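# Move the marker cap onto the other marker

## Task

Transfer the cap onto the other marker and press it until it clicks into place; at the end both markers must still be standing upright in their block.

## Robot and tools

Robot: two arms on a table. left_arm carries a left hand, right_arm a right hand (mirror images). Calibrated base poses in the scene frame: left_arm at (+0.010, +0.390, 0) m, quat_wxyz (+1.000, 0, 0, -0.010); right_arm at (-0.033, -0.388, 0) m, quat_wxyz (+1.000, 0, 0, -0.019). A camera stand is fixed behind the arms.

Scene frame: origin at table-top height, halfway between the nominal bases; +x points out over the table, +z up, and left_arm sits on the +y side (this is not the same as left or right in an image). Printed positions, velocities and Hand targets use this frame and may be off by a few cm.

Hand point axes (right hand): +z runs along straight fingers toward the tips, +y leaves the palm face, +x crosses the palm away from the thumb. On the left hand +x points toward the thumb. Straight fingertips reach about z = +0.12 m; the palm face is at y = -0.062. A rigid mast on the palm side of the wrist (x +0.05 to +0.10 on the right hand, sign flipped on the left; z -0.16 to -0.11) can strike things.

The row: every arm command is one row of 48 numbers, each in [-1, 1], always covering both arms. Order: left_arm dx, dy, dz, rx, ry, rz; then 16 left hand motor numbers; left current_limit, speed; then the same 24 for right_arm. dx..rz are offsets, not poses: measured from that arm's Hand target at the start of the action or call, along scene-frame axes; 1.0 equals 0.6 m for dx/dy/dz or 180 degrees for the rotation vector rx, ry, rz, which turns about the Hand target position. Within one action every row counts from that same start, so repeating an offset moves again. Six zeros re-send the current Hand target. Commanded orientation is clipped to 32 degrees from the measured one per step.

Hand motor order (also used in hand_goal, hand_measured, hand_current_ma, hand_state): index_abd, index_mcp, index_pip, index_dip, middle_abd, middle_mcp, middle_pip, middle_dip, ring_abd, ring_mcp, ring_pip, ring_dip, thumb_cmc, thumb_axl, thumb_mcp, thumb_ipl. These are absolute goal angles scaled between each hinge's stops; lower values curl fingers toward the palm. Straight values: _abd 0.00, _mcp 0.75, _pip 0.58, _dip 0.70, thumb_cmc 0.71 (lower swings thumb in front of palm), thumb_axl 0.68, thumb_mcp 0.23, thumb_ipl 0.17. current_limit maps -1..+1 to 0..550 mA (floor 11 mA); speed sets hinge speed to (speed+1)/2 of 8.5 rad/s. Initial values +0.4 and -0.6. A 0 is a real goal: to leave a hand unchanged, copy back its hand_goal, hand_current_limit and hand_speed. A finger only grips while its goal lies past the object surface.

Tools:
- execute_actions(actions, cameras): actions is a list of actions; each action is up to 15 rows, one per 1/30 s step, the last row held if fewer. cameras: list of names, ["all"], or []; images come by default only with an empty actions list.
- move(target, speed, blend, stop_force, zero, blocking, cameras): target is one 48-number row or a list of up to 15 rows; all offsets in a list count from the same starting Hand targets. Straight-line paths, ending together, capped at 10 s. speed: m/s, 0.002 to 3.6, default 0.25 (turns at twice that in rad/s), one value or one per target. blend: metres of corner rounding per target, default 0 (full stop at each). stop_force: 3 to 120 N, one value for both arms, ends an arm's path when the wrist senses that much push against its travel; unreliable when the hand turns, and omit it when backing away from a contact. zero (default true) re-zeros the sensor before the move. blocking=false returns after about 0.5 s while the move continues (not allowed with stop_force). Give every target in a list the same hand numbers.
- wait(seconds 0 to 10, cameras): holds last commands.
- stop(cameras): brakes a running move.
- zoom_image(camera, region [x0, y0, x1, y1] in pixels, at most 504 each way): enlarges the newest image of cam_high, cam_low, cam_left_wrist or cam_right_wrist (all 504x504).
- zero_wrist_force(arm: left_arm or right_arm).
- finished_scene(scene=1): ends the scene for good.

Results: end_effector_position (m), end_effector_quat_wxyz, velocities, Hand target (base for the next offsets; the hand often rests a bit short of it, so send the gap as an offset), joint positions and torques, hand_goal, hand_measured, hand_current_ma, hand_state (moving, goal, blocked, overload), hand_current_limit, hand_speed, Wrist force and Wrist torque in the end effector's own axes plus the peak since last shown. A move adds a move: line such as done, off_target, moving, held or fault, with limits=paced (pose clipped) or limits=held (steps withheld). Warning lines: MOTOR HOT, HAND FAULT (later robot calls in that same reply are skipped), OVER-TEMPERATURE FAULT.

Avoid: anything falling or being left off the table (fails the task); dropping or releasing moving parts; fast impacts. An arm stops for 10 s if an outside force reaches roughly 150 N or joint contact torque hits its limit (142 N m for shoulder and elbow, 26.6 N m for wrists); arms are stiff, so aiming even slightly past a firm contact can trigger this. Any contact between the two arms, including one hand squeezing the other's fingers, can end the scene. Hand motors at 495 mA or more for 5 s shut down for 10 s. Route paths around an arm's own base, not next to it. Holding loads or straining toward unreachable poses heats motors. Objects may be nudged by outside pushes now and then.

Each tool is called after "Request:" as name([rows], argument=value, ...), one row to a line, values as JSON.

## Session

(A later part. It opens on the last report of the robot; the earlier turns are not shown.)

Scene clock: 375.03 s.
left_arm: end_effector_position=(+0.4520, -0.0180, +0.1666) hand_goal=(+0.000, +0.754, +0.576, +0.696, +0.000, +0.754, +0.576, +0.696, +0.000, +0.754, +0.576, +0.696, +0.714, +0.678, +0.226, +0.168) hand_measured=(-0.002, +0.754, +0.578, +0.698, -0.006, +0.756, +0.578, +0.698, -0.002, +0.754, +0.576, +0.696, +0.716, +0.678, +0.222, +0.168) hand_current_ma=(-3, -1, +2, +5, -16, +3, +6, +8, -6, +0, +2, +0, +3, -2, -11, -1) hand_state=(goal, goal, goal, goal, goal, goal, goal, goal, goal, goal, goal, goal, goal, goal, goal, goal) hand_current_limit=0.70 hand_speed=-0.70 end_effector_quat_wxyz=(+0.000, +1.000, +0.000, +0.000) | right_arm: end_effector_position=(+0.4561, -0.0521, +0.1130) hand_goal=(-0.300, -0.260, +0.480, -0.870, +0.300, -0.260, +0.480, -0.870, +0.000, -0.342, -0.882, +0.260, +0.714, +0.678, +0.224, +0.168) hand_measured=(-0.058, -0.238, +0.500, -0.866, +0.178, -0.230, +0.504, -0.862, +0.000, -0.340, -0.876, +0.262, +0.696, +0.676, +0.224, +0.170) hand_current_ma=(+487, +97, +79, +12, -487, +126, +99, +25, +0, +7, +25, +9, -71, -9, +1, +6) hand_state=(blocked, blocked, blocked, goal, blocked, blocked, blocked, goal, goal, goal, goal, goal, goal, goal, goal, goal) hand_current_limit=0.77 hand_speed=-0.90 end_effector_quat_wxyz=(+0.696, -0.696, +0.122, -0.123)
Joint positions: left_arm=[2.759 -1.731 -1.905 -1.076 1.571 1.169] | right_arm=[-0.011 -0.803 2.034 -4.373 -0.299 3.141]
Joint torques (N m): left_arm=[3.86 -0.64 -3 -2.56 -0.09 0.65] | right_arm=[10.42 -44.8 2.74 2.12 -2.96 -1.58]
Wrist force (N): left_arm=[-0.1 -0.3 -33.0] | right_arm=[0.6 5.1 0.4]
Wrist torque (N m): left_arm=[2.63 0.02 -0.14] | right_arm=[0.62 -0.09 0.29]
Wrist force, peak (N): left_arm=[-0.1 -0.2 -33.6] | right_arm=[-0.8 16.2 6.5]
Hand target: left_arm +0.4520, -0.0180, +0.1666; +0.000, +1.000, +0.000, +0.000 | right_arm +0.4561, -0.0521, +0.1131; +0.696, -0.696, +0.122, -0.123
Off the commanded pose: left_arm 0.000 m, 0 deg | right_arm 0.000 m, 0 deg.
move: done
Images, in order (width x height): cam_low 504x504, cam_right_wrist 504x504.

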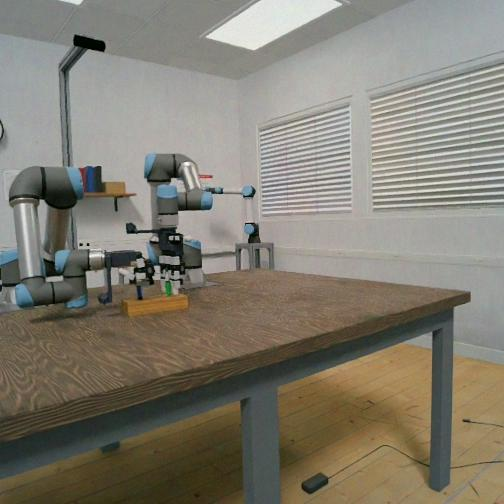

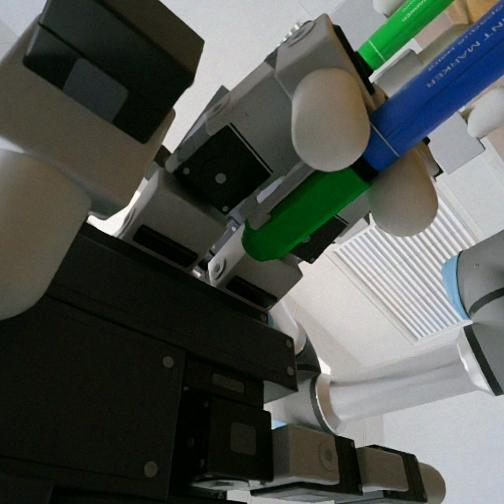

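Request:
move([
  [0,0,0,0,0,0, 0,0.754,0.576,0.696,0,0.754,0.576,0.696,0,0.754,0.576,0.696,0.714,0.678,0.226,0.168,0.7,-0.7, -0.0057,-0.0157,0.0,0,0,0, -0.10,-0.32,0.48,-0.89,0.22,-0.32,0.48,-0.89,0,-0.342,-0.882,0.26,0.714,0.678,0.224,0.168,0.77,-0.9],
], speed=0.015, stop_force=8, cameras=["cam_right_wrist"])

Scene clock: 377.53 s.
left_arm: end_effector_position=(+0.4520, -0.0180, +0.1666) hand_goal=(+0.000, +0.754, +0.576, +0.696, +0.000, +0.754, +0.576, +0.696, +0.000, +0.754, +0.576, +0.696, +0.714, +0.678, +0.226, +0.168) hand_measured=(-0.002, +0.754, +0.578, +0.698, -0.006, +0.756, +0.578, +0.698, -0.002, +0.754, +0.576, +0.696, +0.716, +0.678, +0.222, +0.168) hand_current_ma=(-3, -1, +2, +5, -16, +3, +6, +8, -6, +0, +2, +0, +3, -2, -11, -1) hand_state=(goal, goal, goal, goal, goal, goal, goal, goal, goal, goal, goal, goal, goal, goal, goal, goal) hand_current_limit=0.70 hand_speed=-0.70 end_effector_quat_wxyz=(+0.000, +1.000, +0.000, +0.000) | right_arm: end_effector_position=(+0.4544, -0.0566, +0.1131) hand_goal=(-0.100, -0.320, +0.480, -0.890, +0.220, -0.320, +0.480, -0.890, +0.000, -0.342, -0.882, +0.260, +0.714, +0.678, +0.224, +0.168) hand_measured=(-0.054, -0.252, +0.512, -0.882, +0.176, -0.248, +0.516, -0.872, +0.000, -0.340, -0.876, +0.262, +0.696, +0.676, +0.224, +0.170) hand_current_ma=(+167, +319, +128, +31, -163, +337, +149, +69, +0, +7, +25, +9, -71, -9, +1, +6) hand_state=(blocked, blocked, blocked, goal, blocked, blocked, blocked, goal, goal, goal, goal, goal, goal, goal, goal, goal) hand_current_limit=0.77 hand_speed=-0.90 end_effector_quat_wxyz=(+0.696, -0.696, +0.122, -0.123)
Joint positions: left_arm=[2.759 -1.731 -1.905 -1.076 1.571 1.169] | right_arm=[-0.022 -0.805 2.042 -4.379 -0.288 3.141]
Joint torques (N m): left_arm=[5.07 -1.36 -2.87 -2.53 0.12 0.4] | right_arm=[8.65 -25.71 -17.47 2.11 -3.06 -0.72]
Wrist force (N): left_arm=[-0.3 -0.3 -33.1] | right_arm=[0.6 4.2 6.8]
Wrist torque (N m): left_arm=[2.64 0.03 -0.15] | right_arm=[0.62 -0.14 0.38]
Wrist force, peak (N): left_arm=[-0.2 -0.3 -33.5] | right_arm=[0.3 4.1 8.8]
Hand target: left_arm +0.4520, -0.0180, +0.1666; +0.000, +1.000, +0.000, +0.000 | right_arm +0.4544, -0.0566, +0.1131; +0.696, -0.696, +0.122, -0.123 (not the last commanded pose)
Off the commanded pose: left_arm 0.000 m, 0 deg | right_arm 0.005 m, 0 deg.
move: contact (right_arm)
Images, in order (width x height): cam_right_wrist 504x504.

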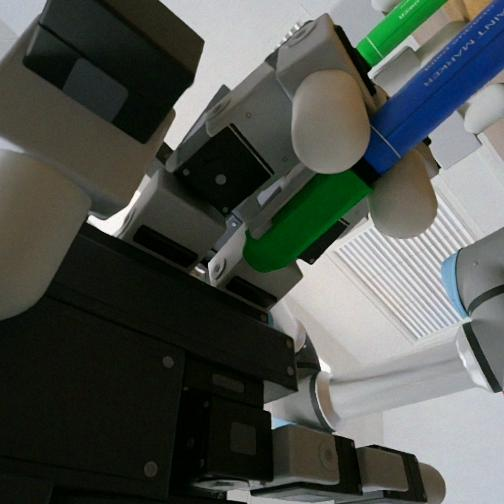

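Request:
move([
  [0,0,0,0,0,0, 0,0.754,0.576,0.696,0,0.754,0.576,0.696,0,0.754,0.576,0.696,0.714,0.678,0.226,0.168,0.7,-0.7, -0.0011,-0.0031,0.0,0,0,0, -0.10,-0.40,0.46,-0.92,0.22,-0.40,0.46,-0.92,0,-0.342,-0.882,0.26,0.714,0.678,0.224,0.168,0.78,-0.9],
  [0,0,0,0,0,0, 0,0.754,0.576,0.696,0,0.754,0.576,0.696,0,0.754,0.576,0.696,0.714,0.678,0.226,0.168,0.7,-0.7, -0.0011,-0.0031,0.0042,0,0,0, -0.10,-0.40,0.46,-0.92,0.22,-0.40,0.46,-0.92,0,-0.342,-0.882,0.26,0.714,0.678,0.224,0.168,0.78,-0.9],
], speed=0.01, cameras=["cam_right_wrist"])

Scene clock: 379.50 s.
left_arm: end_effector_position=(+0.4520, -0.0180, +0.1666) hand_goal=(+0.000, +0.754, +0.576, +0.696, +0.000, +0.754, +0.576, +0.696, +0.000, +0.754, +0.576, +0.696, +0.714, +0.678, +0.226, +0.168) hand_measured=(-0.002, +0.754, +0.578, +0.698, -0.006, +0.756, +0.578, +0.698, -0.002, +0.754, +0.576, +0.696, +0.716, +0.678, +0.222, +0.168) hand_current_ma=(-3, -1, +2, +5, -16, +3, +6, +8, -6, +0, +2, +0, +3, -2, -11, -1) hand_state=(goal, goal, goal, goal, goal, goal, goal, goal, goal, goal, goal, goal, goal, goal, goal, goal) hand_current_limit=0.70 hand_speed=-0.70 end_effector_quat_wxyz=(+0.000, +1.000, +0.000, +0.000) | right_arm: end_effector_position=(+0.4537, -0.0585, +0.1155) hand_goal=(-0.100, -0.400, +0.460, -0.920, +0.220, -0.400, +0.460, -0.920, +0.000, -0.342, -0.882, +0.260, +0.714, +0.678, +0.224, +0.168) hand_measured=(-0.042, -0.252, +0.518, -0.892, +0.166, -0.248, +0.520, -0.882, +0.000, -0.340, -0.876, +0.262, +0.696, +0.676, +0.224, +0.170) hand_current_ma=(+212, +490, +251, +117, -197, +489, +261, +155, +0, +7, +25, +9, -70, -9, +1, +6) hand_state=(blocked, blocked, blocked, blocked, blocked, blocked, blocked, blocked, goal, goal, goal, goal, goal, goal, goal, goal) hand_current_limit=0.78 hand_speed=-0.90 end_effector_quat_wxyz=(+0.696, -0.696, +0.122, -0.123)
Joint positions: left_arm=[2.759 -1.731 -1.905 -1.076 1.571 1.169] | right_arm=[-0.027 -0.812 2.047 -4.376 -0.283 3.141]
Joint torques (N m): left_arm=[4.85 -1.49 -3.03 -2.71 0.02 0.47] | right_arm=[-12.9 -47.09 2.38 2.07 2.56 0.59]
Wrist force (N): left_arm=[-0.4 -0.3 -33.1] | right_arm=[0.2 10.6 8.8]
Wrist torque (N m): left_arm=[2.65 0.04 -0.16] | right_arm=[0.85 -0.06 0.33]
Wrist force, peak (N): left_arm=[0.0 -0.2 -33.5] | right_arm=[0.3 15.1 9.9]
Hand target: left_arm +0.4520, -0.0180, +0.1666; +0.000, +1.000, +0.000, +0.000 | right_arm +0.4537, -0.0585, +0.1156; +0.696, -0.696, +0.122, -0.123
Off the commanded pose: left_arm 0.000 m, 0 deg | right_arm 0.000 m, 0 deg.
move: done
Images, in order (width x height): cam_right_wrist 504x504.

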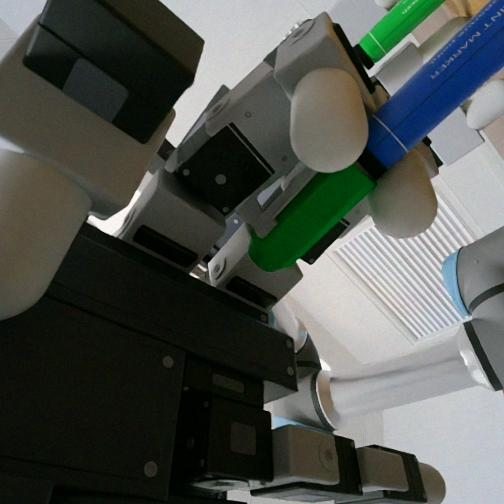

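Request:
move([
  [0,0,0,0,0,0, 0,0.754,0.576,0.696,0,0.754,0.576,0.696,0,0.754,0.576,0.696,0.714,0.678,0.226,0.168,0.7,-0.7, 0.005,0.0138,-0.002,0,0,0, -0.10,-0.26,0.50,-0.90,0.22,-0.26,0.50,-0.90,0,-0.342,-0.882,0.26,0.714,0.678,0.224,0.168,0.77,-0.9],
  [0,0,0,0,0,0, 0,0.754,0.576,0.696,0,0.754,0.576,0.696,0,0.754,0.576,0.696,0.714,0.678,0.226,0.168,0.7,-0.7, 0.005,0.0138,-0.0217,0,0,0, -0.10,-0.26,0.50,-0.90,0.22,-0.26,0.50,-0.90,0,-0.342,-0.882,0.26,0.714,0.678,0.224,0.168,0.77,-0.9],
], speed=0.02, stop_force=10, cameras=["cam_right_wrist", "cam_low"])

Request:
zoom_image(camera="cam_low", region=[100, 220, 210, 330])

Scene clock: 385.77 s.
left_arm: end_effector_position=(+0.4520, -0.0180, +0.1666) hand_goal=(+0.000, +0.754, +0.576, +0.696, +0.000, +0.754, +0.576, +0.696, +0.000, +0.754, +0.576, +0.696, +0.714, +0.678, +0.226, +0.168) hand_measured=(-0.002, +0.754, +0.578, +0.698, -0.006, +0.756, +0.578, +0.698, -0.002, +0.754, +0.576, +0.696, +0.716, +0.678, +0.222, +0.168) hand_current_ma=(-3, -1, +2, +5, -16, +3, +6, +8, -6, +0, +2, +0, +3, -2, -11, -1) hand_state=(goal, goal, goal, goal, goal, goal, goal, goal, goal, goal, goal, goal, goal, goal, goal, goal) hand_current_limit=0.70 hand_speed=-0.70 end_effector_quat_wxyz=(+0.000, +1.000, +0.000, +0.000) | right_arm: end_effector_position=(+0.4567, -0.0502, +0.1026) hand_goal=(-0.100, -0.260, +0.500, -0.900, +0.220, -0.260, +0.500, -0.900, +0.000, -0.342, -0.882, +0.260, +0.714, +0.678, +0.224, +0.168) hand_measured=(-0.054, -0.258, +0.502, -0.900, +0.172, -0.254, +0.508, -0.896, +0.000, -0.340, -0.876, +0.262, +0.696, +0.676, +0.224, +0.170) hand_current_ma=(+171, +10, +5, -1, -179, +26, +26, +14, +0, +7, +25, +9, -70, -9, +1, +6) hand_state=(blocked, goal, goal, goal, blocked, goal, goal, goal, goal, goal, goal, goal, goal, goal, goal, goal) hand_current_limit=0.77 hand_speed=-0.90 end_effector_quat_wxyz=(+0.696, -0.696, +0.122, -0.123)
Joint positions: left_arm=[2.759 -1.731 -1.905 -1.076 1.571 1.169] | right_arm=[-0.007 -0.776 2.026 -4.392 -0.303 3.141]
Joint torques (N m): left_arm=[5.02 -2 -2.65 -2.56 0 0.57] | right_arm=[9.31 -24.83 -16.62 -3.29 -2.81 1.34]
Wrist force (N): left_arm=[-0.4 -0.1 -32.8] | right_arm=[0.8 4.2 0.8]
Wrist torque (N m): left_arm=[2.65 0.05 -0.17] | right_arm=[0.54 -0.11 0.33]
Wrist force, peak (N): left_arm=[-0.1 -0.5 -33.4] | right_arm=[0.6 11.0 8.9]
Hand target: left_arm +0.4520, -0.0180, +0.1666; +0.000, +1.000, +0.000, +0.000 | right_arm +0.4567, -0.0502, +0.1026; +0.696, -0.696, +0.122, -0.123
Off the commanded pose: left_arm 0.000 m, 0 deg | right_arm 0.000 m, 0 deg.
move: done
Images, in order (width x height): cam_low 504x504, cam_right_wrist 504x504.

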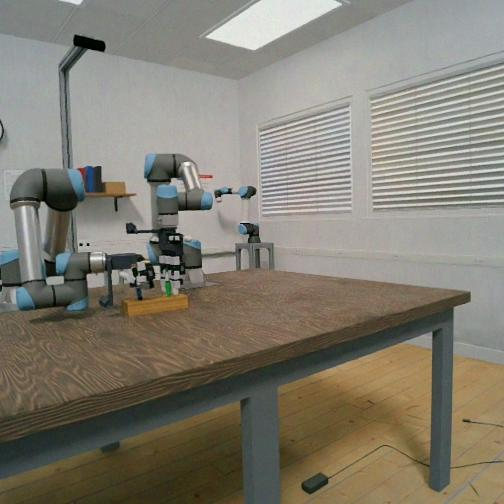

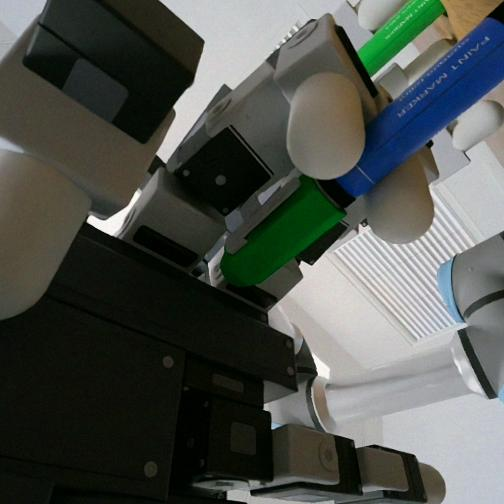

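Scaled by 4.582.

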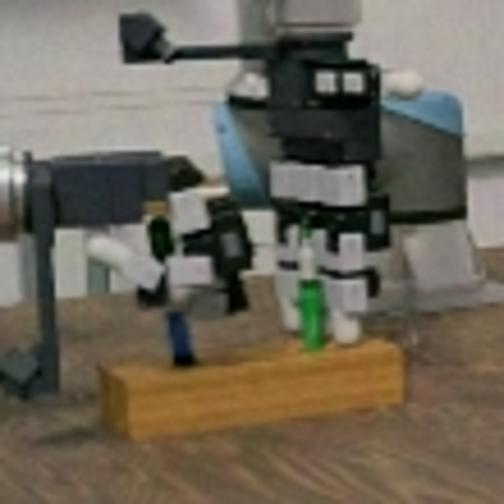

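Request:
move([
  [0,0,0,0,0,0, 0,0.754,0.576,0.696,0,0.754,0.576,0.696,0,0.754,0.576,0.696,0.714,0.678,0.226,0.168,0.7,-0.7, 0.0017,0.0047,0,0,0,0, -0.30,-0.26,0.50,-0.90,0.3,-0.26,0.50,-0.90,0,-0.342,-0.882,0.26,0.714,0.678,0.224,0.168,0.77,-0.9],
  [0,0,0,0,0,0, 0,0.754,0.576,0.696,0,0.754,0.576,0.696,0,0.754,0.576,0.696,0.714,0.678,0.226,0.168,0.7,-0.7, 0.0017,0.0047,-0.0133,0,0,0, -0.30,-0.26,0.50,-0.90,0.3,-0.26,0.50,-0.90,0,-0.342,-0.882,0.26,0.714,0.678,0.224,0.168,0.77,-0.9],
], speed=0.02, stop_force=7, cameras=["cam_right_wrist", "cam_low"])

Request:
zoom_image(camera="cam_low", region=[100, 220, 210, 330])

Scene clock: 388.23 s.
left_arm: end_effector_position=(+0.4520, -0.0180, +0.1666) hand_goal=(+0.000, +0.754, +0.576, +0.696, +0.000, +0.754, +0.576, +0.696, +0.000, +0.754, +0.576, +0.696, +0.714, +0.678, +0.226, +0.168) hand_measured=(-0.002, +0.754, +0.578, +0.698, -0.006, +0.756, +0.578, +0.698, -0.002, +0.754, +0.576, +0.696, +0.716, +0.678, +0.222, +0.168) hand_current_ma=(-3, -1, +2, +5, -16, +3, +6, +8, -6, +0, +2, +0, +3, -2, -11, -1) hand_state=(goal, goal, goal, goal, goal, goal, goal, goal, goal, goal, goal, goal, goal, goal, goal, goal) hand_current_limit=0.70 hand_speed=-0.70 end_effector_quat_wxyz=(+0.000, +1.000, +0.000, +0.000) | right_arm: end_effector_position=(+0.4578, -0.0474, +0.0946) hand_goal=(-0.300, -0.260, +0.500, -0.900, +0.300, -0.260, +0.500, -0.900, +0.000, -0.342, -0.882, +0.260, +0.714, +0.678, +0.224, +0.168) hand_measured=(-0.060, -0.262, +0.502, -0.900, +0.176, -0.258, +0.506, -0.896, +0.000, -0.340, -0.876, +0.262, +0.696, +0.676, +0.224, +0.170) hand_current_ma=(+487, -8, +4, -1, -487, +9, +18, +11, +0, +7, +25, +9, -70, -9, +1, +6) hand_state=(blocked, goal, goal, goal, blocked, goal, goal, goal, goal, goal, goal, goal, goal, goal, goal, goal) hand_current_limit=0.77 hand_speed=-0.90 end_effector_quat_wxyz=(+0.696, -0.696, +0.122, -0.123)
Joint positions: left_arm=[2.759 -1.731 -1.905 -1.076 1.571 1.169] | right_arm=[0 -0.754 2.017 -4.404 -0.31 3.141]
Joint torques (N m): left_arm=[4.76 -1.47 -2.32 -2.7 -0.03 0.59] | right_arm=[10.89 -26.28 -17.21 -3.43 -3.02 1.25]
Wrist force (N): left_arm=[-0.1 -0.3 -33.2] | right_arm=[1.0 3.9 0.0]
Wrist torque (N m): left_arm=[2.63 0.03 -0.14] | right_arm=[0.53 -0.11 0.33]
Wrist force, peak (N): left_arm=[-0.1 -0.1 -33.4] | right_arm=[1.2 4.7 -0.7]
Hand target: left_arm +0.4520, -0.0180, +0.1666; +0.000, +1.000, +0.000, +0.000 | right_arm +0.4578, -0.0474, +0.0946; +0.696, -0.696, +0.122, -0.123
Off the commanded pose: left_arm 0.000 m, 0 deg | right_arm 0.000 m, 0 deg.
move: done
Images, in order (width x height): cam_low 504x504, cam_right_wrist 504x504.

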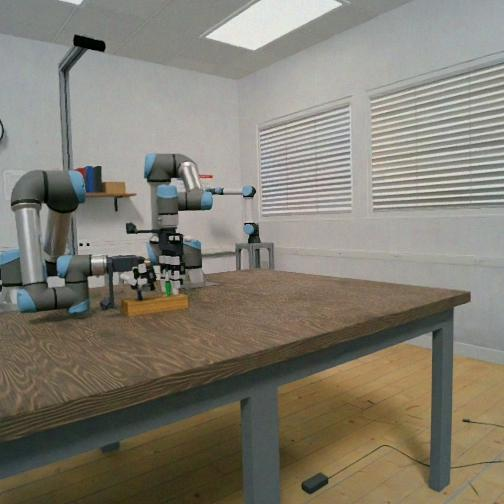

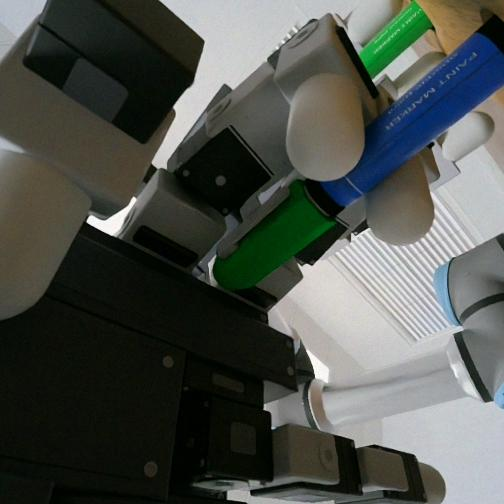

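Scaled by 4.582.

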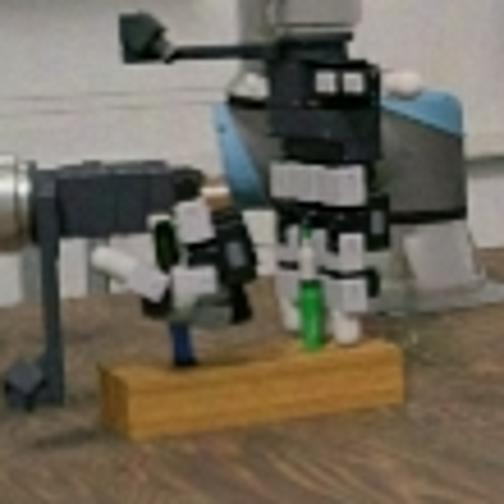

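Request:
move([
  [0,0,0,0,0,0, 0,0.754,0.576,0.696,0,0.754,0.576,0.696,0,0.754,0.576,0.696,0.714,0.678,0.226,0.168,0.7,-0.7, 0,0,0.0117,0,0,0, -0.1,-0.26,0.50,-0.90,0.22,-0.26,0.50,-0.90,0,-0.342,-0.882,0.26,0.714,0.678,0.224,0.168,0.77,-0.9],
  [0,0,0,0,0,0, 0,0.754,0.576,0.696,0,0.754,0.576,0.696,0,0.754,0.576,0.696,0.714,0.678,0.226,0.168,0.7,-0.7, -0.0063,-0.0172,0.0117,0,0,0, -0.1,-0.26,0.50,-0.90,0.22,-0.26,0.50,-0.90,0,-0.342,-0.882,0.26,0.714,0.678,0.224,0.168,0.77,-0.9],
], speed=0.015, cameras=["cam_right_wrist"])

Scene clock: 390.97 s.
left_arm: end_effector_position=(+0.4520, -0.0180, +0.1666) hand_goal=(+0.000, +0.754, +0.576, +0.696, +0.000, +0.754, +0.576, +0.696, +0.000, +0.754, +0.576, +0.696, +0.714, +0.678, +0.226, +0.168) hand_measured=(-0.002, +0.754, +0.578, +0.698, -0.006, +0.756, +0.578, +0.698, -0.002, +0.754, +0.576, +0.696, +0.716, +0.678, +0.222, +0.168) hand_current_ma=(-3, -1, +2, +5, -16, +3, +6, +8, -6, +0, +2, +0, +3, -2, -11, -1) hand_state=(goal, goal, goal, goal, goal, goal, goal, goal, goal, goal, goal, goal, goal, goal, goal, goal) hand_current_limit=0.70 hand_speed=-0.70 end_effector_quat_wxyz=(+0.000, +1.000, +0.000, +0.000) | right_arm: end_effector_position=(+0.4540, -0.0576, +0.1016) hand_goal=(-0.100, -0.260, +0.500, -0.900, +0.220, -0.260, +0.500, -0.900, +0.000, -0.342, -0.882, +0.260, +0.714, +0.678, +0.224, +0.168) hand_measured=(-0.056, -0.208, +0.522, -0.900, +0.174, -0.202, +0.526, -0.898, +0.000, -0.340, -0.876, +0.262, +0.696, +0.676, +0.224, +0.170) hand_current_ma=(+157, +243, +86, -1, -168, +265, +103, +9, +0, +7, +25, +9, -70, -9, +1, +6) hand_state=(blocked, blocked, blocked, goal, blocked, blocked, blocked, goal, goal, goal, goal, goal, goal, goal, goal, goal) hand_current_limit=0.77 hand_speed=-0.90 end_effector_quat_wxyz=(+0.696, -0.696, +0.122, -0.123)
Joint positions: left_arm=[2.759 -1.731 -1.905 -1.076 1.571 1.169] | right_arm=[-0.024 -0.777 2.039 -4.403 -0.285 3.141]
Joint torques (N m): left_arm=[3.92 -1.58 -2.42 -2.6 -0.03 0.5] | right_arm=[-14.33 -43.03 4.59 -3.23 2.69 -0.67]
Wrist force (N): left_arm=[0.1 -0.4 -33.2] | right_arm=[-0.1 2.2 7.4]
Wrist torque (N m): left_arm=[2.61 0.01 -0.13] | right_arm=[0.56 -0.07 0.30]
Wrist force, peak (N): left_arm=[-0.3 -0.2 -33.5] | right_arm=[-0.4 2.5 7.4]
Hand target: left_arm +0.4520, -0.0180, +0.1666; +0.000, +1.000, +0.000, +0.000 | right_arm +0.4540, -0.0577, +0.1016; +0.696, -0.696, +0.122, -0.123
Off the commanded pose: left_arm 0.000 m, 0 deg | right_arm 0.000 m, 0 deg.
move: done
Images, in order (width x height): cam_right_wrist 504x504.

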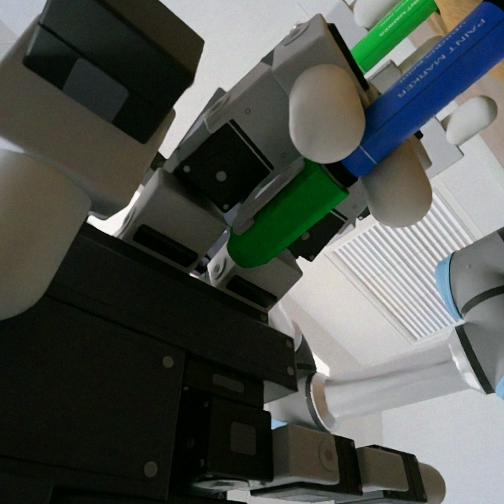

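Request:
move([
  [0,0,0,0,0,0, 0,0.754,0.576,0.696,0,0.754,0.576,0.696,0,0.754,0.576,0.696,0.714,0.678,0.226,0.168,0.7,-0.7, 0,0,0,0,0,0, -0.1,-0.36,0.46,-0.93,0.22,-0.36,0.46,-0.93,0,-0.342,-0.882,0.26,0.714,0.678,0.224,0.168,0.77,-0.9],
  [0,0,0,0,0,0, 0,0.754,0.576,0.696,0,0.754,0.576,0.696,0,0.754,0.576,0.696,0.714,0.678,0.226,0.168,0.7,-0.7, -0.00086,-0.00235,0.0017,0,0,0, -0.1,-0.36,0.46,-0.93,0.22,-0.36,0.46,-0.93,0,-0.342,-0.882,0.26,0.714,0.678,0.224,0.168,0.77,-0.9],
], speed=0.015, cameras=[])

Scene clock: 392.83 s.
left_arm: end_effector_position=(+0.4520, -0.0180, +0.1666) hand_goal=(+0.000, +0.754, +0.576, +0.696, +0.000, +0.754, +0.576, +0.696, +0.000, +0.754, +0.576, +0.696, +0.714, +0.678, +0.226, +0.168) hand_measured=(-0.002, +0.754, +0.578, +0.698, -0.006, +0.756, +0.578, +0.698, -0.002, +0.754, +0.576, +0.696, +0.716, +0.678, +0.222, +0.168) hand_current_ma=(-3, -1, +2, +5, -16, +3, +6, +8, -6, +0, +2, +0, +3, -2, -11, -1) hand_state=(goal, goal, goal, goal, goal, goal, goal, goal, goal, goal, goal, goal, goal, goal, goal, goal) hand_current_limit=0.70 hand_speed=-0.70 end_effector_quat_wxyz=(+0.000, +1.000, +0.000, +0.000) | right_arm: end_effector_position=(+0.4535, -0.0591, +0.1026) hand_goal=(-0.100, -0.360, +0.460, -0.930, +0.220, -0.360, +0.460, -0.930, +0.000, -0.342, -0.882, +0.260, +0.714, +0.678, +0.224, +0.168) hand_measured=(-0.054, -0.206, +0.522, -0.912, +0.174, -0.202, +0.526, -0.910, +0.000, -0.340, -0.876, +0.262, +0.696, +0.676, +0.224, +0.170) hand_current_ma=(+166, +487, +267, +72, -168, +487, +286, +76, +0, +7, +25, +9, -70, -9, +1, +6) hand_state=(blocked, blocked, blocked, goal, blocked, blocked, blocked, goal, goal, goal, goal, goal, goal, goal, goal, goal) hand_current_limit=0.77 hand_speed=-0.90 end_effector_quat_wxyz=(+0.696, -0.696, +0.122, -0.123)
Joint positions: left_arm=[2.759 -1.731 -1.905 -1.076 1.571 1.169] | right_arm=[-0.028 -0.78 2.042 -4.403 -0.282 3.141]
Joint torques (N m): left_arm=[4.12 -1.23 -2.88 -2.72 0.11 0.58] | right_arm=[-15.52 -45.74 3.8 1.97 2.53 0.75]
Wrist force (N): left_arm=[-0.2 -0.3 -33.2] | right_arm=[-0.2 6.4 12.4]
Wrist torque (N m): left_arm=[2.63 0.04 -0.16] | right_arm=[0.69 -0.07 0.30]
Wrist force, peak (N): left_arm=[-0.1 -0.5 -33.5] | right_arm=[-0.5 6.7 12.3]
Hand target: left_arm +0.4520, -0.0180, +0.1666; +0.000, +1.000, +0.000, +0.000 | right_arm +0.4535, -0.0591, +0.1026; +0.696, -0.696, +0.122, -0.123
Off the commanded pose: left_arm 0.000 m, 0 deg | right_arm 0.000 m, 0 deg.
move: done
No camera images: "cameras" was empty.

Request:
move([
  [0,0,0,0,0,0, 0,0.754,0.576,0.696,0,0.754,0.576,0.696,0,0.754,0.576,0.696,0.714,0.678,0.226,0.168,0.7,-0.7, 0,0,0.0034,0,0,0, -0.1,-0.36,0.46,-0.96,0.22,-0.36,0.46,-0.96,0,-0.342,-0.882,0.26,0.714,0.678,0.224,0.168,0.77,-0.9],
], speed=0.006, cameras=["cam_right_wrist"])

Scene clock: 394.10 s.
left_arm: end_effector_position=(+0.4520, -0.0180, +0.1666) hand_goal=(+0.000, +0.754, +0.576, +0.696, +0.000, +0.754, +0.576, +0.696, +0.000, +0.754, +0.576, +0.696, +0.714, +0.678, +0.226, +0.168) hand_measured=(-0.002, +0.754, +0.578, +0.698, -0.006, +0.756, +0.578, +0.698, -0.002, +0.754, +0.576, +0.696, +0.716, +0.678, +0.222, +0.168) hand_current_ma=(-3, -1, +2, +5, -16, +3, +6, +8, -6, +0, +2, +0, +3, -2, -11, -1) hand_state=(goal, goal, goal, goal, goal, goal, goal, goal, goal, goal, goal, goal, goal, goal, goal, goal) hand_current_limit=0.70 hand_speed=-0.70 end_effector_quat_wxyz=(+0.000, +1.000, +0.000, +0.000) | right_arm: end_effector_position=(+0.4535, -0.0591, +0.1046) hand_goal=(-0.100, -0.360, +0.460, -0.960, +0.220, -0.360, +0.460, -0.960, +0.000, -0.342, -0.882, +0.260, +0.714, +0.678, +0.224, +0.168) hand_measured=(-0.054, -0.206, +0.522, -0.938, +0.174, -0.202, +0.526, -0.938, +0.000, -0.340, -0.876, +0.262, +0.696, +0.676, +0.224, +0.170) hand_current_ma=(+166, +487, +267, +89, -168, +487, +286, +86, +0, +7, +25, +9, -70, -9, +1, +6) hand_state=(blocked, blocked, blocked, blocked, blocked, blocked, blocked, blocked, goal, goal, goal, goal, goal, goal, goal, goal) hand_current_limit=0.77 hand_speed=-0.90 end_effector_quat_wxyz=(+0.696, -0.696, +0.122, -0.123)
Joint positions: left_arm=[2.759 -1.731 -1.905 -1.076 1.571 1.169] | right_arm=[-0.028 -0.785 2.043 -4.399 -0.282 3.141]
Joint torques (N m): left_arm=[5.43 -1.11 -2.67 -2.45 -0.05 0.72] | right_arm=[-15.55 -44.72 4.07 2.21 2.6 0.66]
Wrist force (N): left_arm=[-0.3 -0.5 -32.7] | right_arm=[-0.2 6.2 11.4]
Wrist torque (N m): left_arm=[2.60 0.04 -0.15] | right_arm=[0.67 -0.09 0.31]
Wrist force, peak (N): left_arm=[-0.1 -0.3 -33.4] | right_arm=[-0.4 7.2 12.8]
Hand target: left_arm +0.4520, -0.0180, +0.1666; +0.000, +1.000, +0.000, +0.000 | right_arm +0.4535, -0.0591, +0.1047; +0.696, -0.696, +0.122, -0.123
Off the commanded pose: left_arm 0.000 m, 0 deg | right_arm 0.000 m, 0 deg.
move: done
Images, in order (width x height): cam_right_wrist 504x504.

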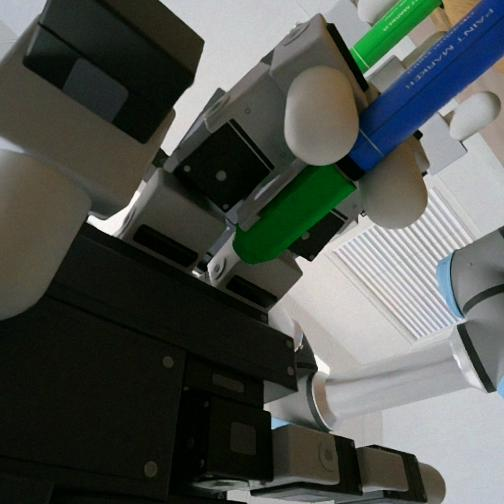

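Request:
move([
  [0,0,0,0,0,0, 0,0.754,0.576,0.696,0,0.754,0.576,0.696,0,0.754,0.576,0.696,0.714,0.678,0.226,0.168,0.7,-0.7, 0,0,0.0042,0,0,0, -0.1,-0.36,0.46,-0.98,0.22,-0.36,0.46,-0.98,0,-0.342,-0.882,0.26,0.714,0.678,0.224,0.168,0.77,-0.9],
], speed=0.006, cameras=["cam_right_wrist"])

Scene clock: 395.40 s.
left_arm: end_effector_position=(+0.4520, -0.0180, +0.1666) hand_goal=(+0.000, +0.754, +0.576, +0.696, +0.000, +0.754, +0.576, +0.696, +0.000, +0.754, +0.576, +0.696, +0.714, +0.678, +0.226, +0.168) hand_measured=(-0.002, +0.754, +0.578, +0.698, -0.006, +0.756, +0.578, +0.698, -0.002, +0.754, +0.576, +0.696, +0.716, +0.678, +0.222, +0.168) hand_current_ma=(-3, -1, +2, +5, -16, +3, +6, +8, -6, +0, +2, +0, +3, -2, -11, -1) hand_state=(goal, goal, goal, goal, goal, goal, goal, goal, goal, goal, goal, goal, goal, goal, goal, goal) hand_current_limit=0.70 hand_speed=-0.70 end_effector_quat_wxyz=(+0.000, +1.000, +0.000, +0.000) | right_arm: end_effector_position=(+0.4535, -0.0591, +0.1071) hand_goal=(-0.100, -0.360, +0.460, -0.980, +0.220, -0.360, +0.460, -0.980, +0.000, -0.342, -0.882, +0.260, +0.714, +0.678, +0.224, +0.168) hand_measured=(-0.054, -0.206, +0.522, -0.960, +0.174, -0.202, +0.526, -0.960, +0.000, -0.340, -0.876, +0.262, +0.696, +0.676, +0.224, +0.170) hand_current_ma=(+166, +487, +267, +79, -168, +487, +286, +77, +0, +7, +25, +9, -70, -9, +1, +6) hand_state=(blocked, blocked, blocked, blocked, blocked, blocked, blocked, goal, goal, goal, goal, goal, goal, goal, goal, goal) hand_current_limit=0.77 hand_speed=-0.90 end_effector_quat_wxyz=(+0.696, -0.696, +0.122, -0.123)
Joint positions: left_arm=[2.759 -1.731 -1.905 -1.076 1.571 1.169] | right_arm=[-0.028 -0.792 2.044 -4.394 -0.282 3.141]
Joint torques (N m): left_arm=[4.03 -1.05 -2.68 -2.53 0.01 0.49] | right_arm=[-13.62 -45.67 4.71 1.98 2.5 0.87]
Wrist force (N): left_arm=[-0.1 -0.2 -33.0] | right_arm=[-0.2 7.9 10.0]
Wrist torque (N m): left_arm=[2.65 0.01 -0.14] | right_arm=[0.70 -0.07 0.30]
Wrist force, peak (N): left_arm=[-0.1 -0.3 -33.4] | right_arm=[0.0 5.8 11.8]
Hand target: left_arm +0.4520, -0.0180, +0.1666; +0.000, +1.000, +0.000, +0.000 | right_arm +0.4535, -0.0591, +0.1072; +0.696, -0.696, +0.122, -0.123
Off the commanded pose: left_arm 0.000 m, 0 deg | right_arm 0.000 m, 0 deg.
move: done
Images, in order (width x height): cam_right_wrist 504x504.

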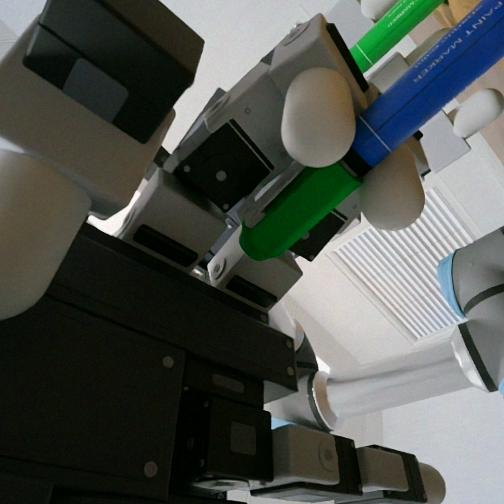

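Request:
move([
  [0,0,0,0,0,0, 0,0.754,0.576,0.696,0,0.754,0.576,0.696,0,0.754,0.576,0.696,0.714,0.678,0.226,0.168,0.7,-0.7, -0.00057,-0.00157,0.0025,0,0,0, -0.1,-0.36,0.46,-0.98,0.22,-0.36,0.46,-0.98,0,-0.342,-0.882,0.26,0.714,0.678,0.224,0.168,0.77,-0.9],
], speed=0.006, cameras=["cam_right_wrist"])

Scene clock: 396.47 s.
left_arm: end_effector_position=(+0.4520, -0.0180, +0.1666) hand_goal=(+0.000, +0.754, +0.576, +0.696, +0.000, +0.754, +0.576, +0.696, +0.000, +0.754, +0.576, +0.696, +0.714, +0.678, +0.226, +0.168) hand_measured=(-0.002, +0.754, +0.578, +0.698, -0.006, +0.756, +0.578, +0.698, -0.002, +0.754, +0.576, +0.696, +0.716, +0.678, +0.222, +0.168) hand_current_ma=(-3, -1, +2, +5, -16, +3, +6, +8, -6, +0, +2, +0, +3, -2, -11, -1) hand_state=(goal, goal, goal, goal, goal, goal, goal, goal, goal, goal, goal, goal, goal, goal, goal, goal) hand_current_limit=0.70 hand_speed=-0.70 end_effector_quat_wxyz=(+0.000, +1.000, +0.000, +0.000) | right_arm: end_effector_position=(+0.4531, -0.0600, +0.1087) hand_goal=(-0.100, -0.360, +0.460, -0.980, +0.220, -0.360, +0.460, -0.980, +0.000, -0.342, -0.882, +0.260, +0.714, +0.678, +0.224, +0.168) hand_measured=(-0.052, -0.206, +0.522, -0.960, +0.174, -0.202, +0.526, -0.958, +0.000, -0.340, -0.876, +0.262, +0.696, +0.676, +0.224, +0.170) hand_current_ma=(+172, +487, +267, +79, -168, +487, +286, +85, +0, +7, +25, +9, -70, -9, +1, +6) hand_state=(blocked, blocked, blocked, blocked, blocked, blocked, blocked, blocked, goal, goal, goal, goal, goal, goal, goal, goal) hand_current_limit=0.77 hand_speed=-0.90 end_effector_quat_wxyz=(+0.696, -0.696, +0.122, -0.123)
Joint positions: left_arm=[2.759 -1.731 -1.905 -1.076 1.571 1.169] | right_arm=[-0.03 -0.796 2.046 -4.392 -0.279 3.141]
Joint torques (N m): left_arm=[3.86 -1.22 -2.87 -2.49 0 0.45] | right_arm=[-16.11 -47.93 2.95 2.09 2.47 0.71]
Wrist force (N): left_arm=[-0.3 -0.3 -33.1] | right_arm=[-0.5 9.9 12.9]
Wrist torque (N m): left_arm=[2.62 0.04 -0.15] | right_arm=[0.76 -0.04 0.30]
Wrist force, peak (N): left_arm=[0.1 -0.3 -33.4] | right_arm=[-0.4 10.6 13.1]
Hand target: left_arm +0.4520, -0.0180, +0.1666; +0.000, +1.000, +0.000, +0.000 | right_arm +0.4531, -0.0601, +0.1087; +0.696, -0.696, +0.122, -0.123
Off the commanded pose: left_arm 0.000 m, 0 deg | right_arm 0.000 m, 0 deg.
move: done
Images, in order (width x height): cam_right_wrist 504x504.

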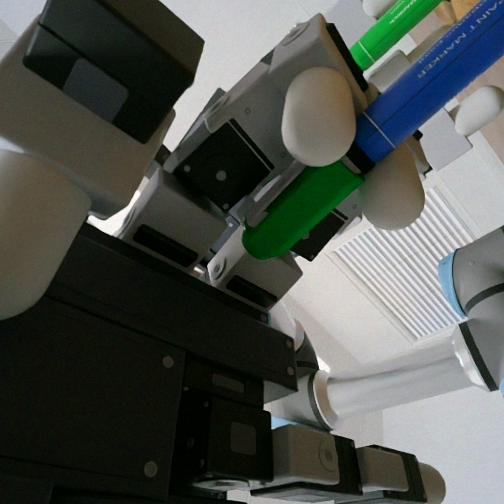

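Request:
move([
  [0,0,0,0,0,0, 0,0.754,0.576,0.696,0,0.754,0.576,0.696,0,0.754,0.576,0.696,0.714,0.678,0.226,0.168,0.7,-0.7, 0,0,0.0034,0,0,0, -0.1,-0.36,0.46,-0.98,0.22,-0.36,0.46,-0.98,0,-0.342,-0.882,0.26,0.714,0.678,0.224,0.168,0.77,-0.9],
], speed=0.006, cameras=["cam_right_wrist"])

Request:
zoom_image(camera="cam_right_wrist", region=[200, 40, 460, 280])

Scene clock: 397.70 s.
left_arm: end_effector_position=(+0.4520, -0.0180, +0.1666) hand_goal=(+0.000, +0.754, +0.576, +0.696, +0.000, +0.754, +0.576, +0.696, +0.000, +0.754, +0.576, +0.696, +0.714, +0.678, +0.226, +0.168) hand_measured=(-0.002, +0.754, +0.578, +0.698, -0.006, +0.756, +0.578, +0.698, -0.002, +0.754, +0.576, +0.696, +0.716, +0.678, +0.222, +0.168) hand_current_ma=(-3, -1, +2, +5, -16, +3, +6, +8, -6, +0, +2, +0, +3, -2, -11, -1) hand_state=(goal, goal, goal, goal, goal, goal, goal, goal, goal, goal, goal, goal, goal, goal, goal, goal) hand_current_limit=0.70 hand_speed=-0.70 end_effector_quat_wxyz=(+0.000, +1.000, +0.000, +0.000) | right_arm: end_effector_position=(+0.4531, -0.0601, +0.1107) hand_goal=(-0.100, -0.360, +0.460, -0.980, +0.220, -0.360, +0.460, -0.980, +0.000, -0.342, -0.882, +0.260, +0.714, +0.678, +0.224, +0.168) hand_measured=(-0.052, -0.206, +0.522, -0.960, +0.174, -0.202, +0.526, -0.958, +0.000, -0.340, -0.876, +0.262, +0.696, +0.676, +0.224, +0.170) hand_current_ma=(+173, +487, +267, +79, -168, +487, +286, +86, +0, +7, +25, +9, -70, -9, +1, +6) hand_state=(blocked, blocked, blocked, blocked, blocked, blocked, blocked, blocked, goal, goal, goal, goal, goal, goal, goal, goal) hand_current_limit=0.77 hand_speed=-0.90 end_effector_quat_wxyz=(+0.696, -0.696, +0.122, -0.123)
Joint positions: left_arm=[2.759 -1.731 -1.905 -1.076 1.571 1.169] | right_arm=[-0.03 -0.801 2.047 -4.388 -0.279 3.141]
Joint torques (N m): left_arm=[4.67 -1.33 -2 -2.48 -0.01 0.57] | right_arm=[-14.6 -47.22 3.08 2.12 2.45 0.26]
Wrist force (N): left_arm=[-0.1 -0.4 -33.3] | right_arm=[0.1 10.1 11.5]
Wrist torque (N m): left_arm=[2.62 0.03 -0.15] | right_arm=[0.79 -0.09 0.33]
Wrist force, peak (N): left_arm=[-0.1 -0.4 -33.3] | right_arm=[-0.3 11.4 13.3]
Hand target: left_arm +0.4520, -0.0180, +0.1666; +0.000, +1.000, +0.000, +0.000 | right_arm +0.4531, -0.0601, +0.1107; +0.696, -0.696, +0.122, -0.123
Off the commanded pose: left_arm 0.000 m, 0 deg | right_arm 0.000 m, 0 deg.
move: done
Images, in order (width x height): cam_right_wrist 504x504.

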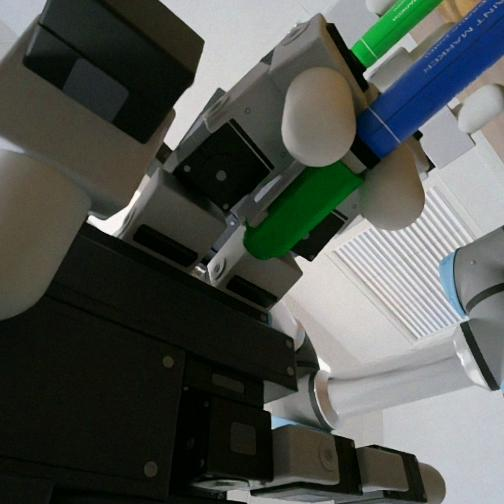

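Scaled by 1.938.

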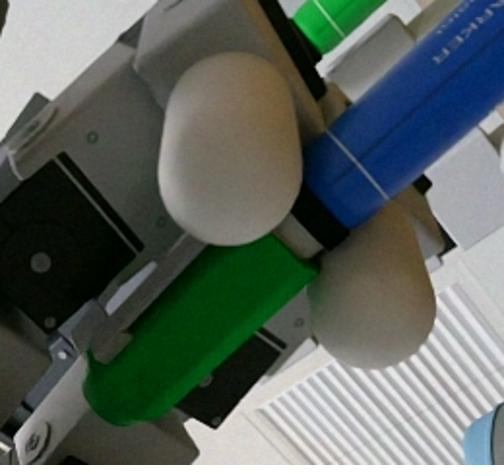

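Request:
move([
  [0,0,0,0,0,0, 0,0.754,0.576,0.696,0,0.754,0.576,0.696,0,0.754,0.576,0.696,0.714,0.678,0.226,0.168,0.7,-0.7, 0,0,0.0083,0,0,0, -0.1,-0.32,0.48,-0.98,0.22,-0.32,0.48,-0.98,0,-0.342,-0.882,0.26,0.714,0.678,0.224,0.168,0.77,-0.9],
], speed=0.01, cameras=["cam_right_wrist", "cam_low"])

Request:
zoom_image(camera="cam_right_wrist", region=[200, 40, 460, 280])

Request:
zoom_image(camera="cam_low", region=[100, 220, 210, 330])

Scene clock: 401.87 s.
left_arm: end_effector_position=(+0.4520, -0.0180, +0.1666) hand_goal=(+0.000, +0.754, +0.576, +0.696, +0.000, +0.754, +0.576, +0.696, +0.000, +0.754, +0.576, +0.696, +0.714, +0.678, +0.226, +0.168) hand_measured=(-0.002, +0.754, +0.578, +0.698, -0.006, +0.756, +0.578, +0.698, -0.002, +0.754, +0.576, +0.696, +0.716, +0.678, +0.222, +0.168) hand_current_ma=(-3, -1, +2, +5, -16, +3, +6, +8, -6, +0, +2, +0, +3, -2, -11, -1) hand_state=(goal, goal, goal, goal, goal, goal, goal, goal, goal, goal, goal, goal, goal, goal, goal, goal) hand_current_limit=0.70 hand_speed=-0.70 end_effector_quat_wxyz=(+0.000, +1.000, +0.000, +0.000) | right_arm: end_effector_position=(+0.4531, -0.0601, +0.1156) hand_goal=(-0.100, -0.320, +0.480, -0.980, +0.220, -0.320, +0.480, -0.980, +0.000, -0.342, -0.882, +0.260, +0.714, +0.678, +0.224, +0.168) hand_measured=(-0.052, -0.206, +0.526, -0.960, +0.174, -0.202, +0.532, -0.960, +0.000, -0.340, -0.876, +0.262, +0.696, +0.676, +0.224, +0.170) hand_current_ma=(+173, +487, +198, +76, -168, +487, +218, +79, +0, +7, +25, +9, -70, -9, +1, +6) hand_state=(blocked, blocked, blocked, goal, blocked, blocked, blocked, blocked, goal, goal, goal, goal, goal, goal, goal, goal) hand_current_limit=0.77 hand_speed=-0.90 end_effector_quat_wxyz=(+0.696, -0.696, +0.122, -0.123)
Joint positions: left_arm=[2.759 -1.731 -1.905 -1.076 1.571 1.169] | right_arm=[-0.03 -0.814 2.05 -4.378 -0.279 3.141]
Joint torques (N m): left_arm=[4.29 -1.26 -2.79 -2.47 0.05 0.56] | right_arm=[-8.62 -44.63 3.54 2.24 2.1 -0.14]
Wrist force (N): left_arm=[-0.3 -0.4 -32.8] | right_arm=[0.5 6.5 7.4]
Wrist torque (N m): left_arm=[2.62 0.03 -0.15] | right_arm=[0.65 -0.11 0.31]
Wrist force, peak (N): left_arm=[-0.1 -0.3 -33.5] | right_arm=[-0.3 11.2 11.7]
Hand target: left_arm +0.4520, -0.0180, +0.1666; +0.000, +1.000, +0.000, +0.000 | right_arm +0.4531, -0.0601, +0.1157; +0.696, -0.696, +0.122, -0.123
Off the commanded pose: left_arm 0.000 m, 0 deg | right_arm 0.000 m, 0 deg.
move: done
Images, in order (width x height): cam_low 504x504, cam_right_wrist 504x504.

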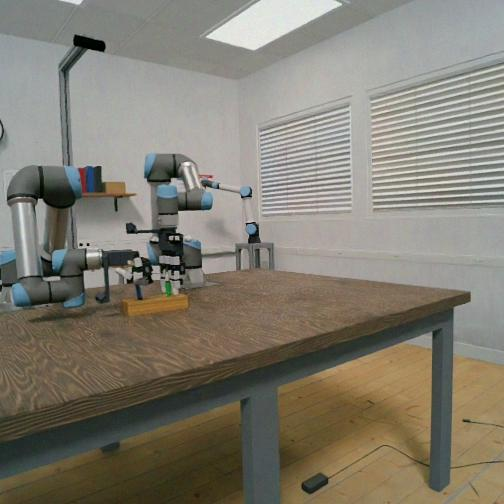

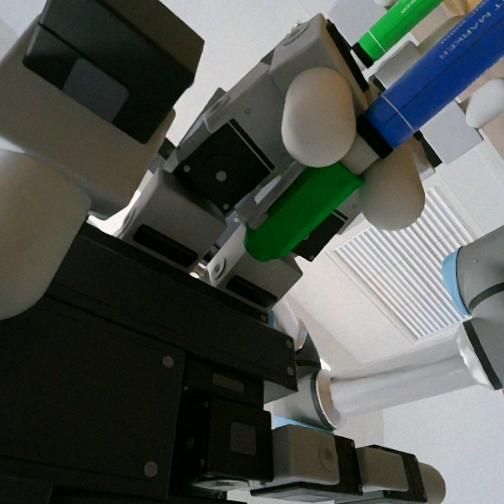

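Scaled by 1.938.

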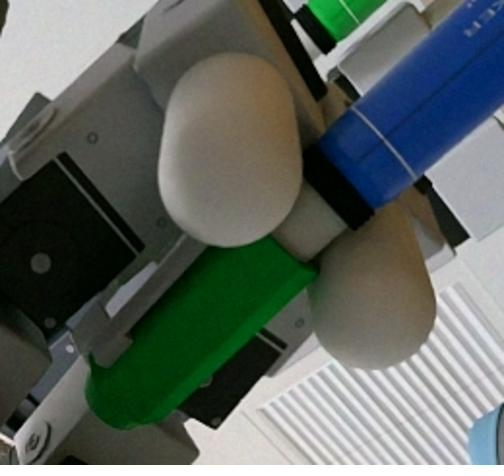

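Scaled by 4.582.

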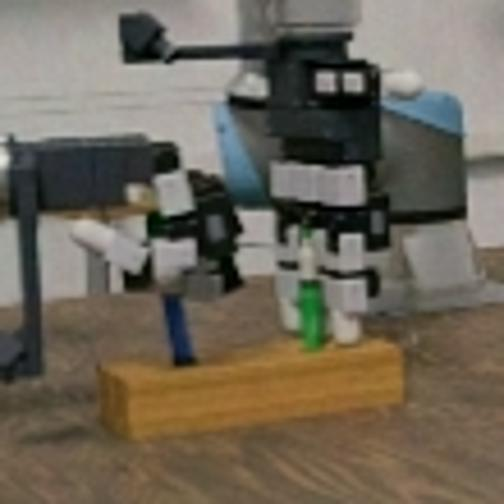

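Request:
move([
  [0,0,0,0,0,0, 0,0.754,0.576,0.696,0,0.754,0.576,0.696,0,0.754,0.576,0.696,0.714,0.678,0.226,0.168,0.7,-0.7, 0,0,0.0,0,0,0, -0.1,-0.32,0.48,-0.98,0.22,-0.32,0.48,-0.98,0,-0.342,-0.882,0.26,-0.714,0.678,0.393,0.168,0.77,-0.75],
], speed=0.01, cameras=["cam_right_wrist"])

Scene clock: 406.27 s.
left_arm: end_effector_position=(+0.4520, -0.0180, +0.1666) hand_goal=(+0.000, +0.754, +0.576, +0.696, +0.000, +0.754, +0.576, +0.696, +0.000, +0.754, +0.576, +0.696, +0.714, +0.678, +0.226, +0.168) hand_measured=(-0.002, +0.754, +0.578, +0.698, -0.006, +0.756, +0.578, +0.698, -0.002, +0.754, +0.576, +0.696, +0.716, +0.678, +0.222, +0.168) hand_current_ma=(-3, -1, +2, +5, -16, +3, +6, +8, -6, +0, +2, +0, +3, -2, -11, -1) hand_state=(goal, goal, goal, goal, goal, goal, goal, goal, goal, goal, goal, goal, goal, goal, goal, goal) hand_current_limit=0.70 hand_speed=-0.70 end_effector_quat_wxyz=(+0.000, +1.000, +0.000, +0.000) | right_arm: end_effector_position=(+0.4531, -0.0601, +0.1157) hand_goal=(-0.100, -0.320, +0.480, -0.980, +0.220, -0.320, +0.480, -0.980, +0.000, -0.342, -0.882, +0.260, -0.714, +0.678, +0.394, +0.168) hand_measured=(-0.052, -0.206, +0.526, -0.960, +0.174, -0.202, +0.532, -0.960, +0.000, -0.340, -0.876, +0.262, -0.710, +0.676, +0.390, +0.170) hand_current_ma=(+173, +487, +198, +76, -168, +487, +218, +78, +0, +7, +25, +9, +14, -4, -13, +6) hand_state=(blocked, blocked, blocked, goal, blocked, blocked, blocked, goal, goal, goal, goal, goal, goal, goal, goal, goal) hand_current_limit=0.77 hand_speed=-0.75 end_effector_quat_wxyz=(+0.696, -0.696, +0.122, -0.123)
Joint positions: left_arm=[2.759 -1.731 -1.905 -1.076 1.571 1.169] | right_arm=[-0.03 -0.814 2.05 -4.377 -0.279 3.141]
Joint torques (N m): left_arm=[4.61 -1.32 -2.6 -2.4 -0.03 0.63] | right_arm=[-1.1 -44.24 3.95 2.02 1.39 -1.27]
Wrist force (N): left_arm=[-0.4 -0.3 -32.9] | right_arm=[0.4 6.3 7.2]
Wrist torque (N m): left_arm=[2.63 0.05 -0.16] | right_arm=[0.64 -0.09 0.35]
Wrist force, peak (N): left_arm=[-0.3 -0.3 -33.4] | right_arm=[0.5 6.8 7.8]
Hand target: left_arm +0.4520, -0.0180, +0.1666; +0.000, +1.000, +0.000, +0.000 | right_arm +0.4531, -0.0601, +0.1157; +0.696, -0.696, +0.122, -0.123
Off the commanded pose: left_arm 0.000 m, 0 deg | right_arm 0.000 m, 0 deg.
move: done
Images, in order (width x height): cam_right_wrist 504x504.

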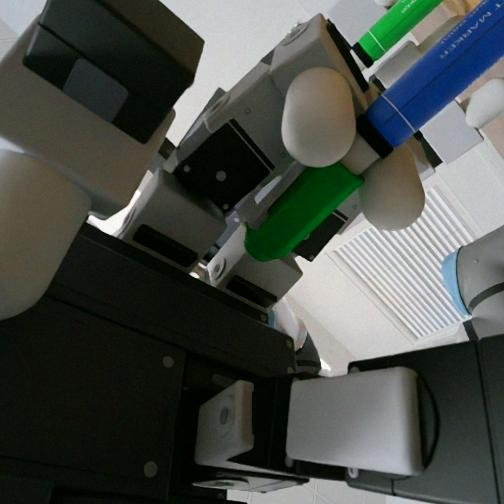

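Request:
move([
  [0,0,0,0,0,0, 0,0.754,0.576,0.696,0,0.754,0.576,0.696,0,0.754,0.576,0.696,0.714,0.678,0.226,0.168,0.7,-0.7, 0,0,0.0,0,0,0, -0.1,-0.32,0.48,-0.98,0.22,-0.32,0.48,-0.98,0,-0.342,-0.882,0.26,-0.714,0.678,0.393,-0.805,0.77,-0.8],
], speed=0.01, cameras=["cam_right_wrist"])

Scene clock: 408.80 s.
left_arm: end_effector_position=(+0.4520, -0.0180, +0.1666) hand_goal=(+0.000, +0.754, +0.576, +0.696, +0.000, +0.754, +0.576, +0.696, +0.000, +0.754, +0.576, +0.696, +0.714, +0.678, +0.226, +0.168) hand_measured=(-0.002, +0.754, +0.578, +0.698, -0.006, +0.756, +0.578, +0.698, -0.002, +0.754, +0.576, +0.696, +0.716, +0.678, +0.222, +0.168) hand_current_ma=(-3, -1, +2, +5, -16, +3, +6, +8, -6, +0, +2, +0, +3, -2, -11, -1) hand_state=(goal, goal, goal, goal, goal, goal, goal, goal, goal, goal, goal, goal, goal, goal, goal, goal) hand_current_limit=0.70 hand_speed=-0.70 end_effector_quat_wxyz=(+0.000, +1.000, +0.000, +0.000) | right_arm: end_effector_position=(+0.4531, -0.0601, +0.1157) hand_goal=(-0.100, -0.320, +0.480, -0.980, +0.220, -0.320, +0.480, -0.980, +0.000, -0.342, -0.882, +0.260, -0.714, +0.678, +0.394, -0.804) hand_measured=(-0.052, -0.206, +0.526, -0.960, +0.174, -0.202, +0.532, -0.960, +0.000, -0.340, -0.876, +0.262, -0.710, +0.676, +0.392, -0.800) hand_current_ma=(+173, +487, +198, +76, -168, +487, +218, +78, +0, +7, +25, +9, +14, -4, -9, +16) hand_state=(blocked, blocked, blocked, goal, blocked, blocked, blocked, goal, goal, goal, goal, goal, goal, goal, goal, goal) hand_current_limit=0.77 hand_speed=-0.80 end_effector_quat_wxyz=(+0.696, -0.696, +0.122, -0.123)
Joint positions: left_arm=[2.759 -1.731 -1.905 -1.076 1.571 1.169] | right_arm=[-0.03 -0.814 2.05 -4.377 -0.279 3.141]
Joint torques (N m): left_arm=[3.38 -1.54 -1.92 -2.47 -0.06 0.41] | right_arm=[5 -44.45 3.61 2.08 0.8 -1.07]
Wrist force (N): left_arm=[-0.3 -0.2 -32.9] | right_arm=[0.6 6.8 7.4]
Wrist torque (N m): left_arm=[2.65 0.03 -0.15] | right_arm=[0.68 -0.12 0.38]
Wrist force, peak (N): left_arm=[-0.1 -0.3 -33.5] | right_arm=[0.4 6.9 7.5]
Hand target: left_arm +0.4520, -0.0180, +0.1666; +0.000, +1.000, +0.000, +0.000 | right_arm +0.4531, -0.0601, +0.1157; +0.696, -0.696, +0.122, -0.123
Off the commanded pose: left_arm 0.000 m, 0 deg | right_arm 0.000 m, 0 deg.
move: done
Images, in order (width x height): cam_right_wrist 504x504.

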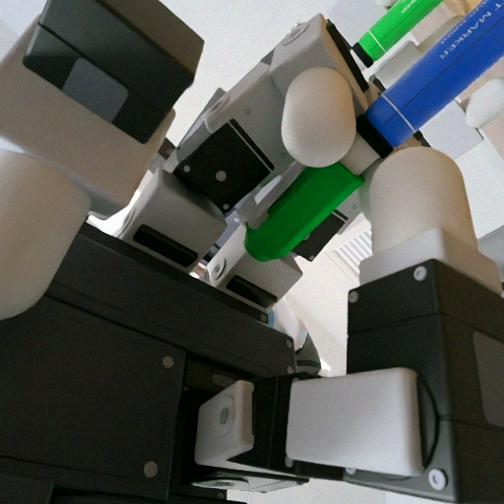

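Request:
move([
  [0,0,0,0,0,0, 0,0.754,0.576,0.696,0,0.754,0.576,0.696,0,0.754,0.576,0.696,0.714,0.678,0.226,0.168,0.7,-0.7, 0,0,0.0,0,0,0, -0.1,-0.32,0.48,-0.98,0.22,-0.32,0.48,-0.98,0,-0.342,-0.882,0.26,-0.714,0.678,0.393,-1.0,0.77,-0.9],
], speed=0.01, cameras=["cam_right_wrist"])

Scene clock: 410.87 s.
left_arm: end_effector_position=(+0.4520, -0.0180, +0.1666) hand_goal=(+0.000, +0.754, +0.576, +0.696, +0.000, +0.754, +0.576, +0.696, +0.000, +0.754, +0.576, +0.696, +0.714, +0.678, +0.226, +0.168) hand_measured=(-0.002, +0.754, +0.578, +0.698, -0.006, +0.756, +0.578, +0.698, -0.002, +0.754, +0.576, +0.696, +0.716, +0.678, +0.222, +0.168) hand_current_ma=(-3, -1, +2, +5, -16, +3, +6, +8, -6, +0, +2, +0, +3, -2, -11, -1) hand_state=(goal, goal, goal, goal, goal, goal, goal, goal, goal, goal, goal, goal, goal, goal, goal, goal) hand_current_limit=0.70 hand_speed=-0.70 end_effector_quat_wxyz=(+0.000, +1.000, +0.000, +0.000) | right_arm: end_effector_position=(+0.4531, -0.0601, +0.1157) hand_goal=(-0.100, -0.320, +0.480, -0.980, +0.220, -0.320, +0.480, -0.980, +0.000, -0.342, -0.882, +0.260, -0.714, +0.678, +0.394, -1.000) hand_measured=(-0.052, -0.206, +0.526, -0.960, +0.174, -0.202, +0.532, -0.960, +0.000, -0.340, -0.876, +0.262, -0.710, +0.676, +0.392, -0.996) hand_current_ma=(+173, +487, +198, +76, -168, +487, +218, +78, +0, +7, +25, +9, +13, -4, -9, +16) hand_state=(blocked, blocked, blocked, goal, blocked, blocked, blocked, goal, goal, goal, goal, goal, goal, goal, goal, goal) hand_current_limit=0.77 hand_speed=-0.90 end_effector_quat_wxyz=(+0.696, -0.696, +0.122, -0.123)
Joint positions: left_arm=[2.759 -1.731 -1.905 -1.076 1.571 1.169] | right_arm=[-0.03 -0.814 2.05 -4.377 -0.279 3.141]
Joint torques (N m): left_arm=[3.85 -1 -1.99 -2.47 -0.09 0.39] | right_arm=[5.69 -43.69 3.61 2.02 0.15 -1.06]
Wrist force (N): left_arm=[-0.2 -0.4 -33.1] | right_arm=[0.3 6.7 7.6]
Wrist torque (N m): left_arm=[2.63 0.03 -0.15] | right_arm=[0.67 -0.08 0.35]
Wrist force, peak (N): left_arm=[-0.3 -0.4 -33.5] | right_arm=[0.5 6.9 7.5]
Hand target: left_arm +0.4520, -0.0180, +0.1666; +0.000, +1.000, +0.000, +0.000 | right_arm +0.4531, -0.0601, +0.1157; +0.696, -0.696, +0.122, -0.123
Off the commanded pose: left_arm 0.000 m, 0 deg | right_arm 0.000 m, 0 deg.
move: done
Images, in order (width x height): cam_right_wrist 504x504.

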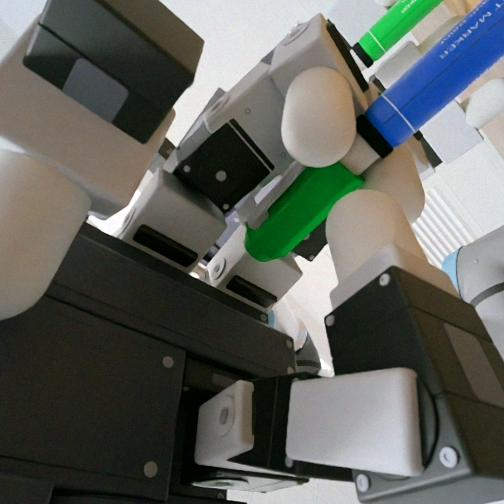

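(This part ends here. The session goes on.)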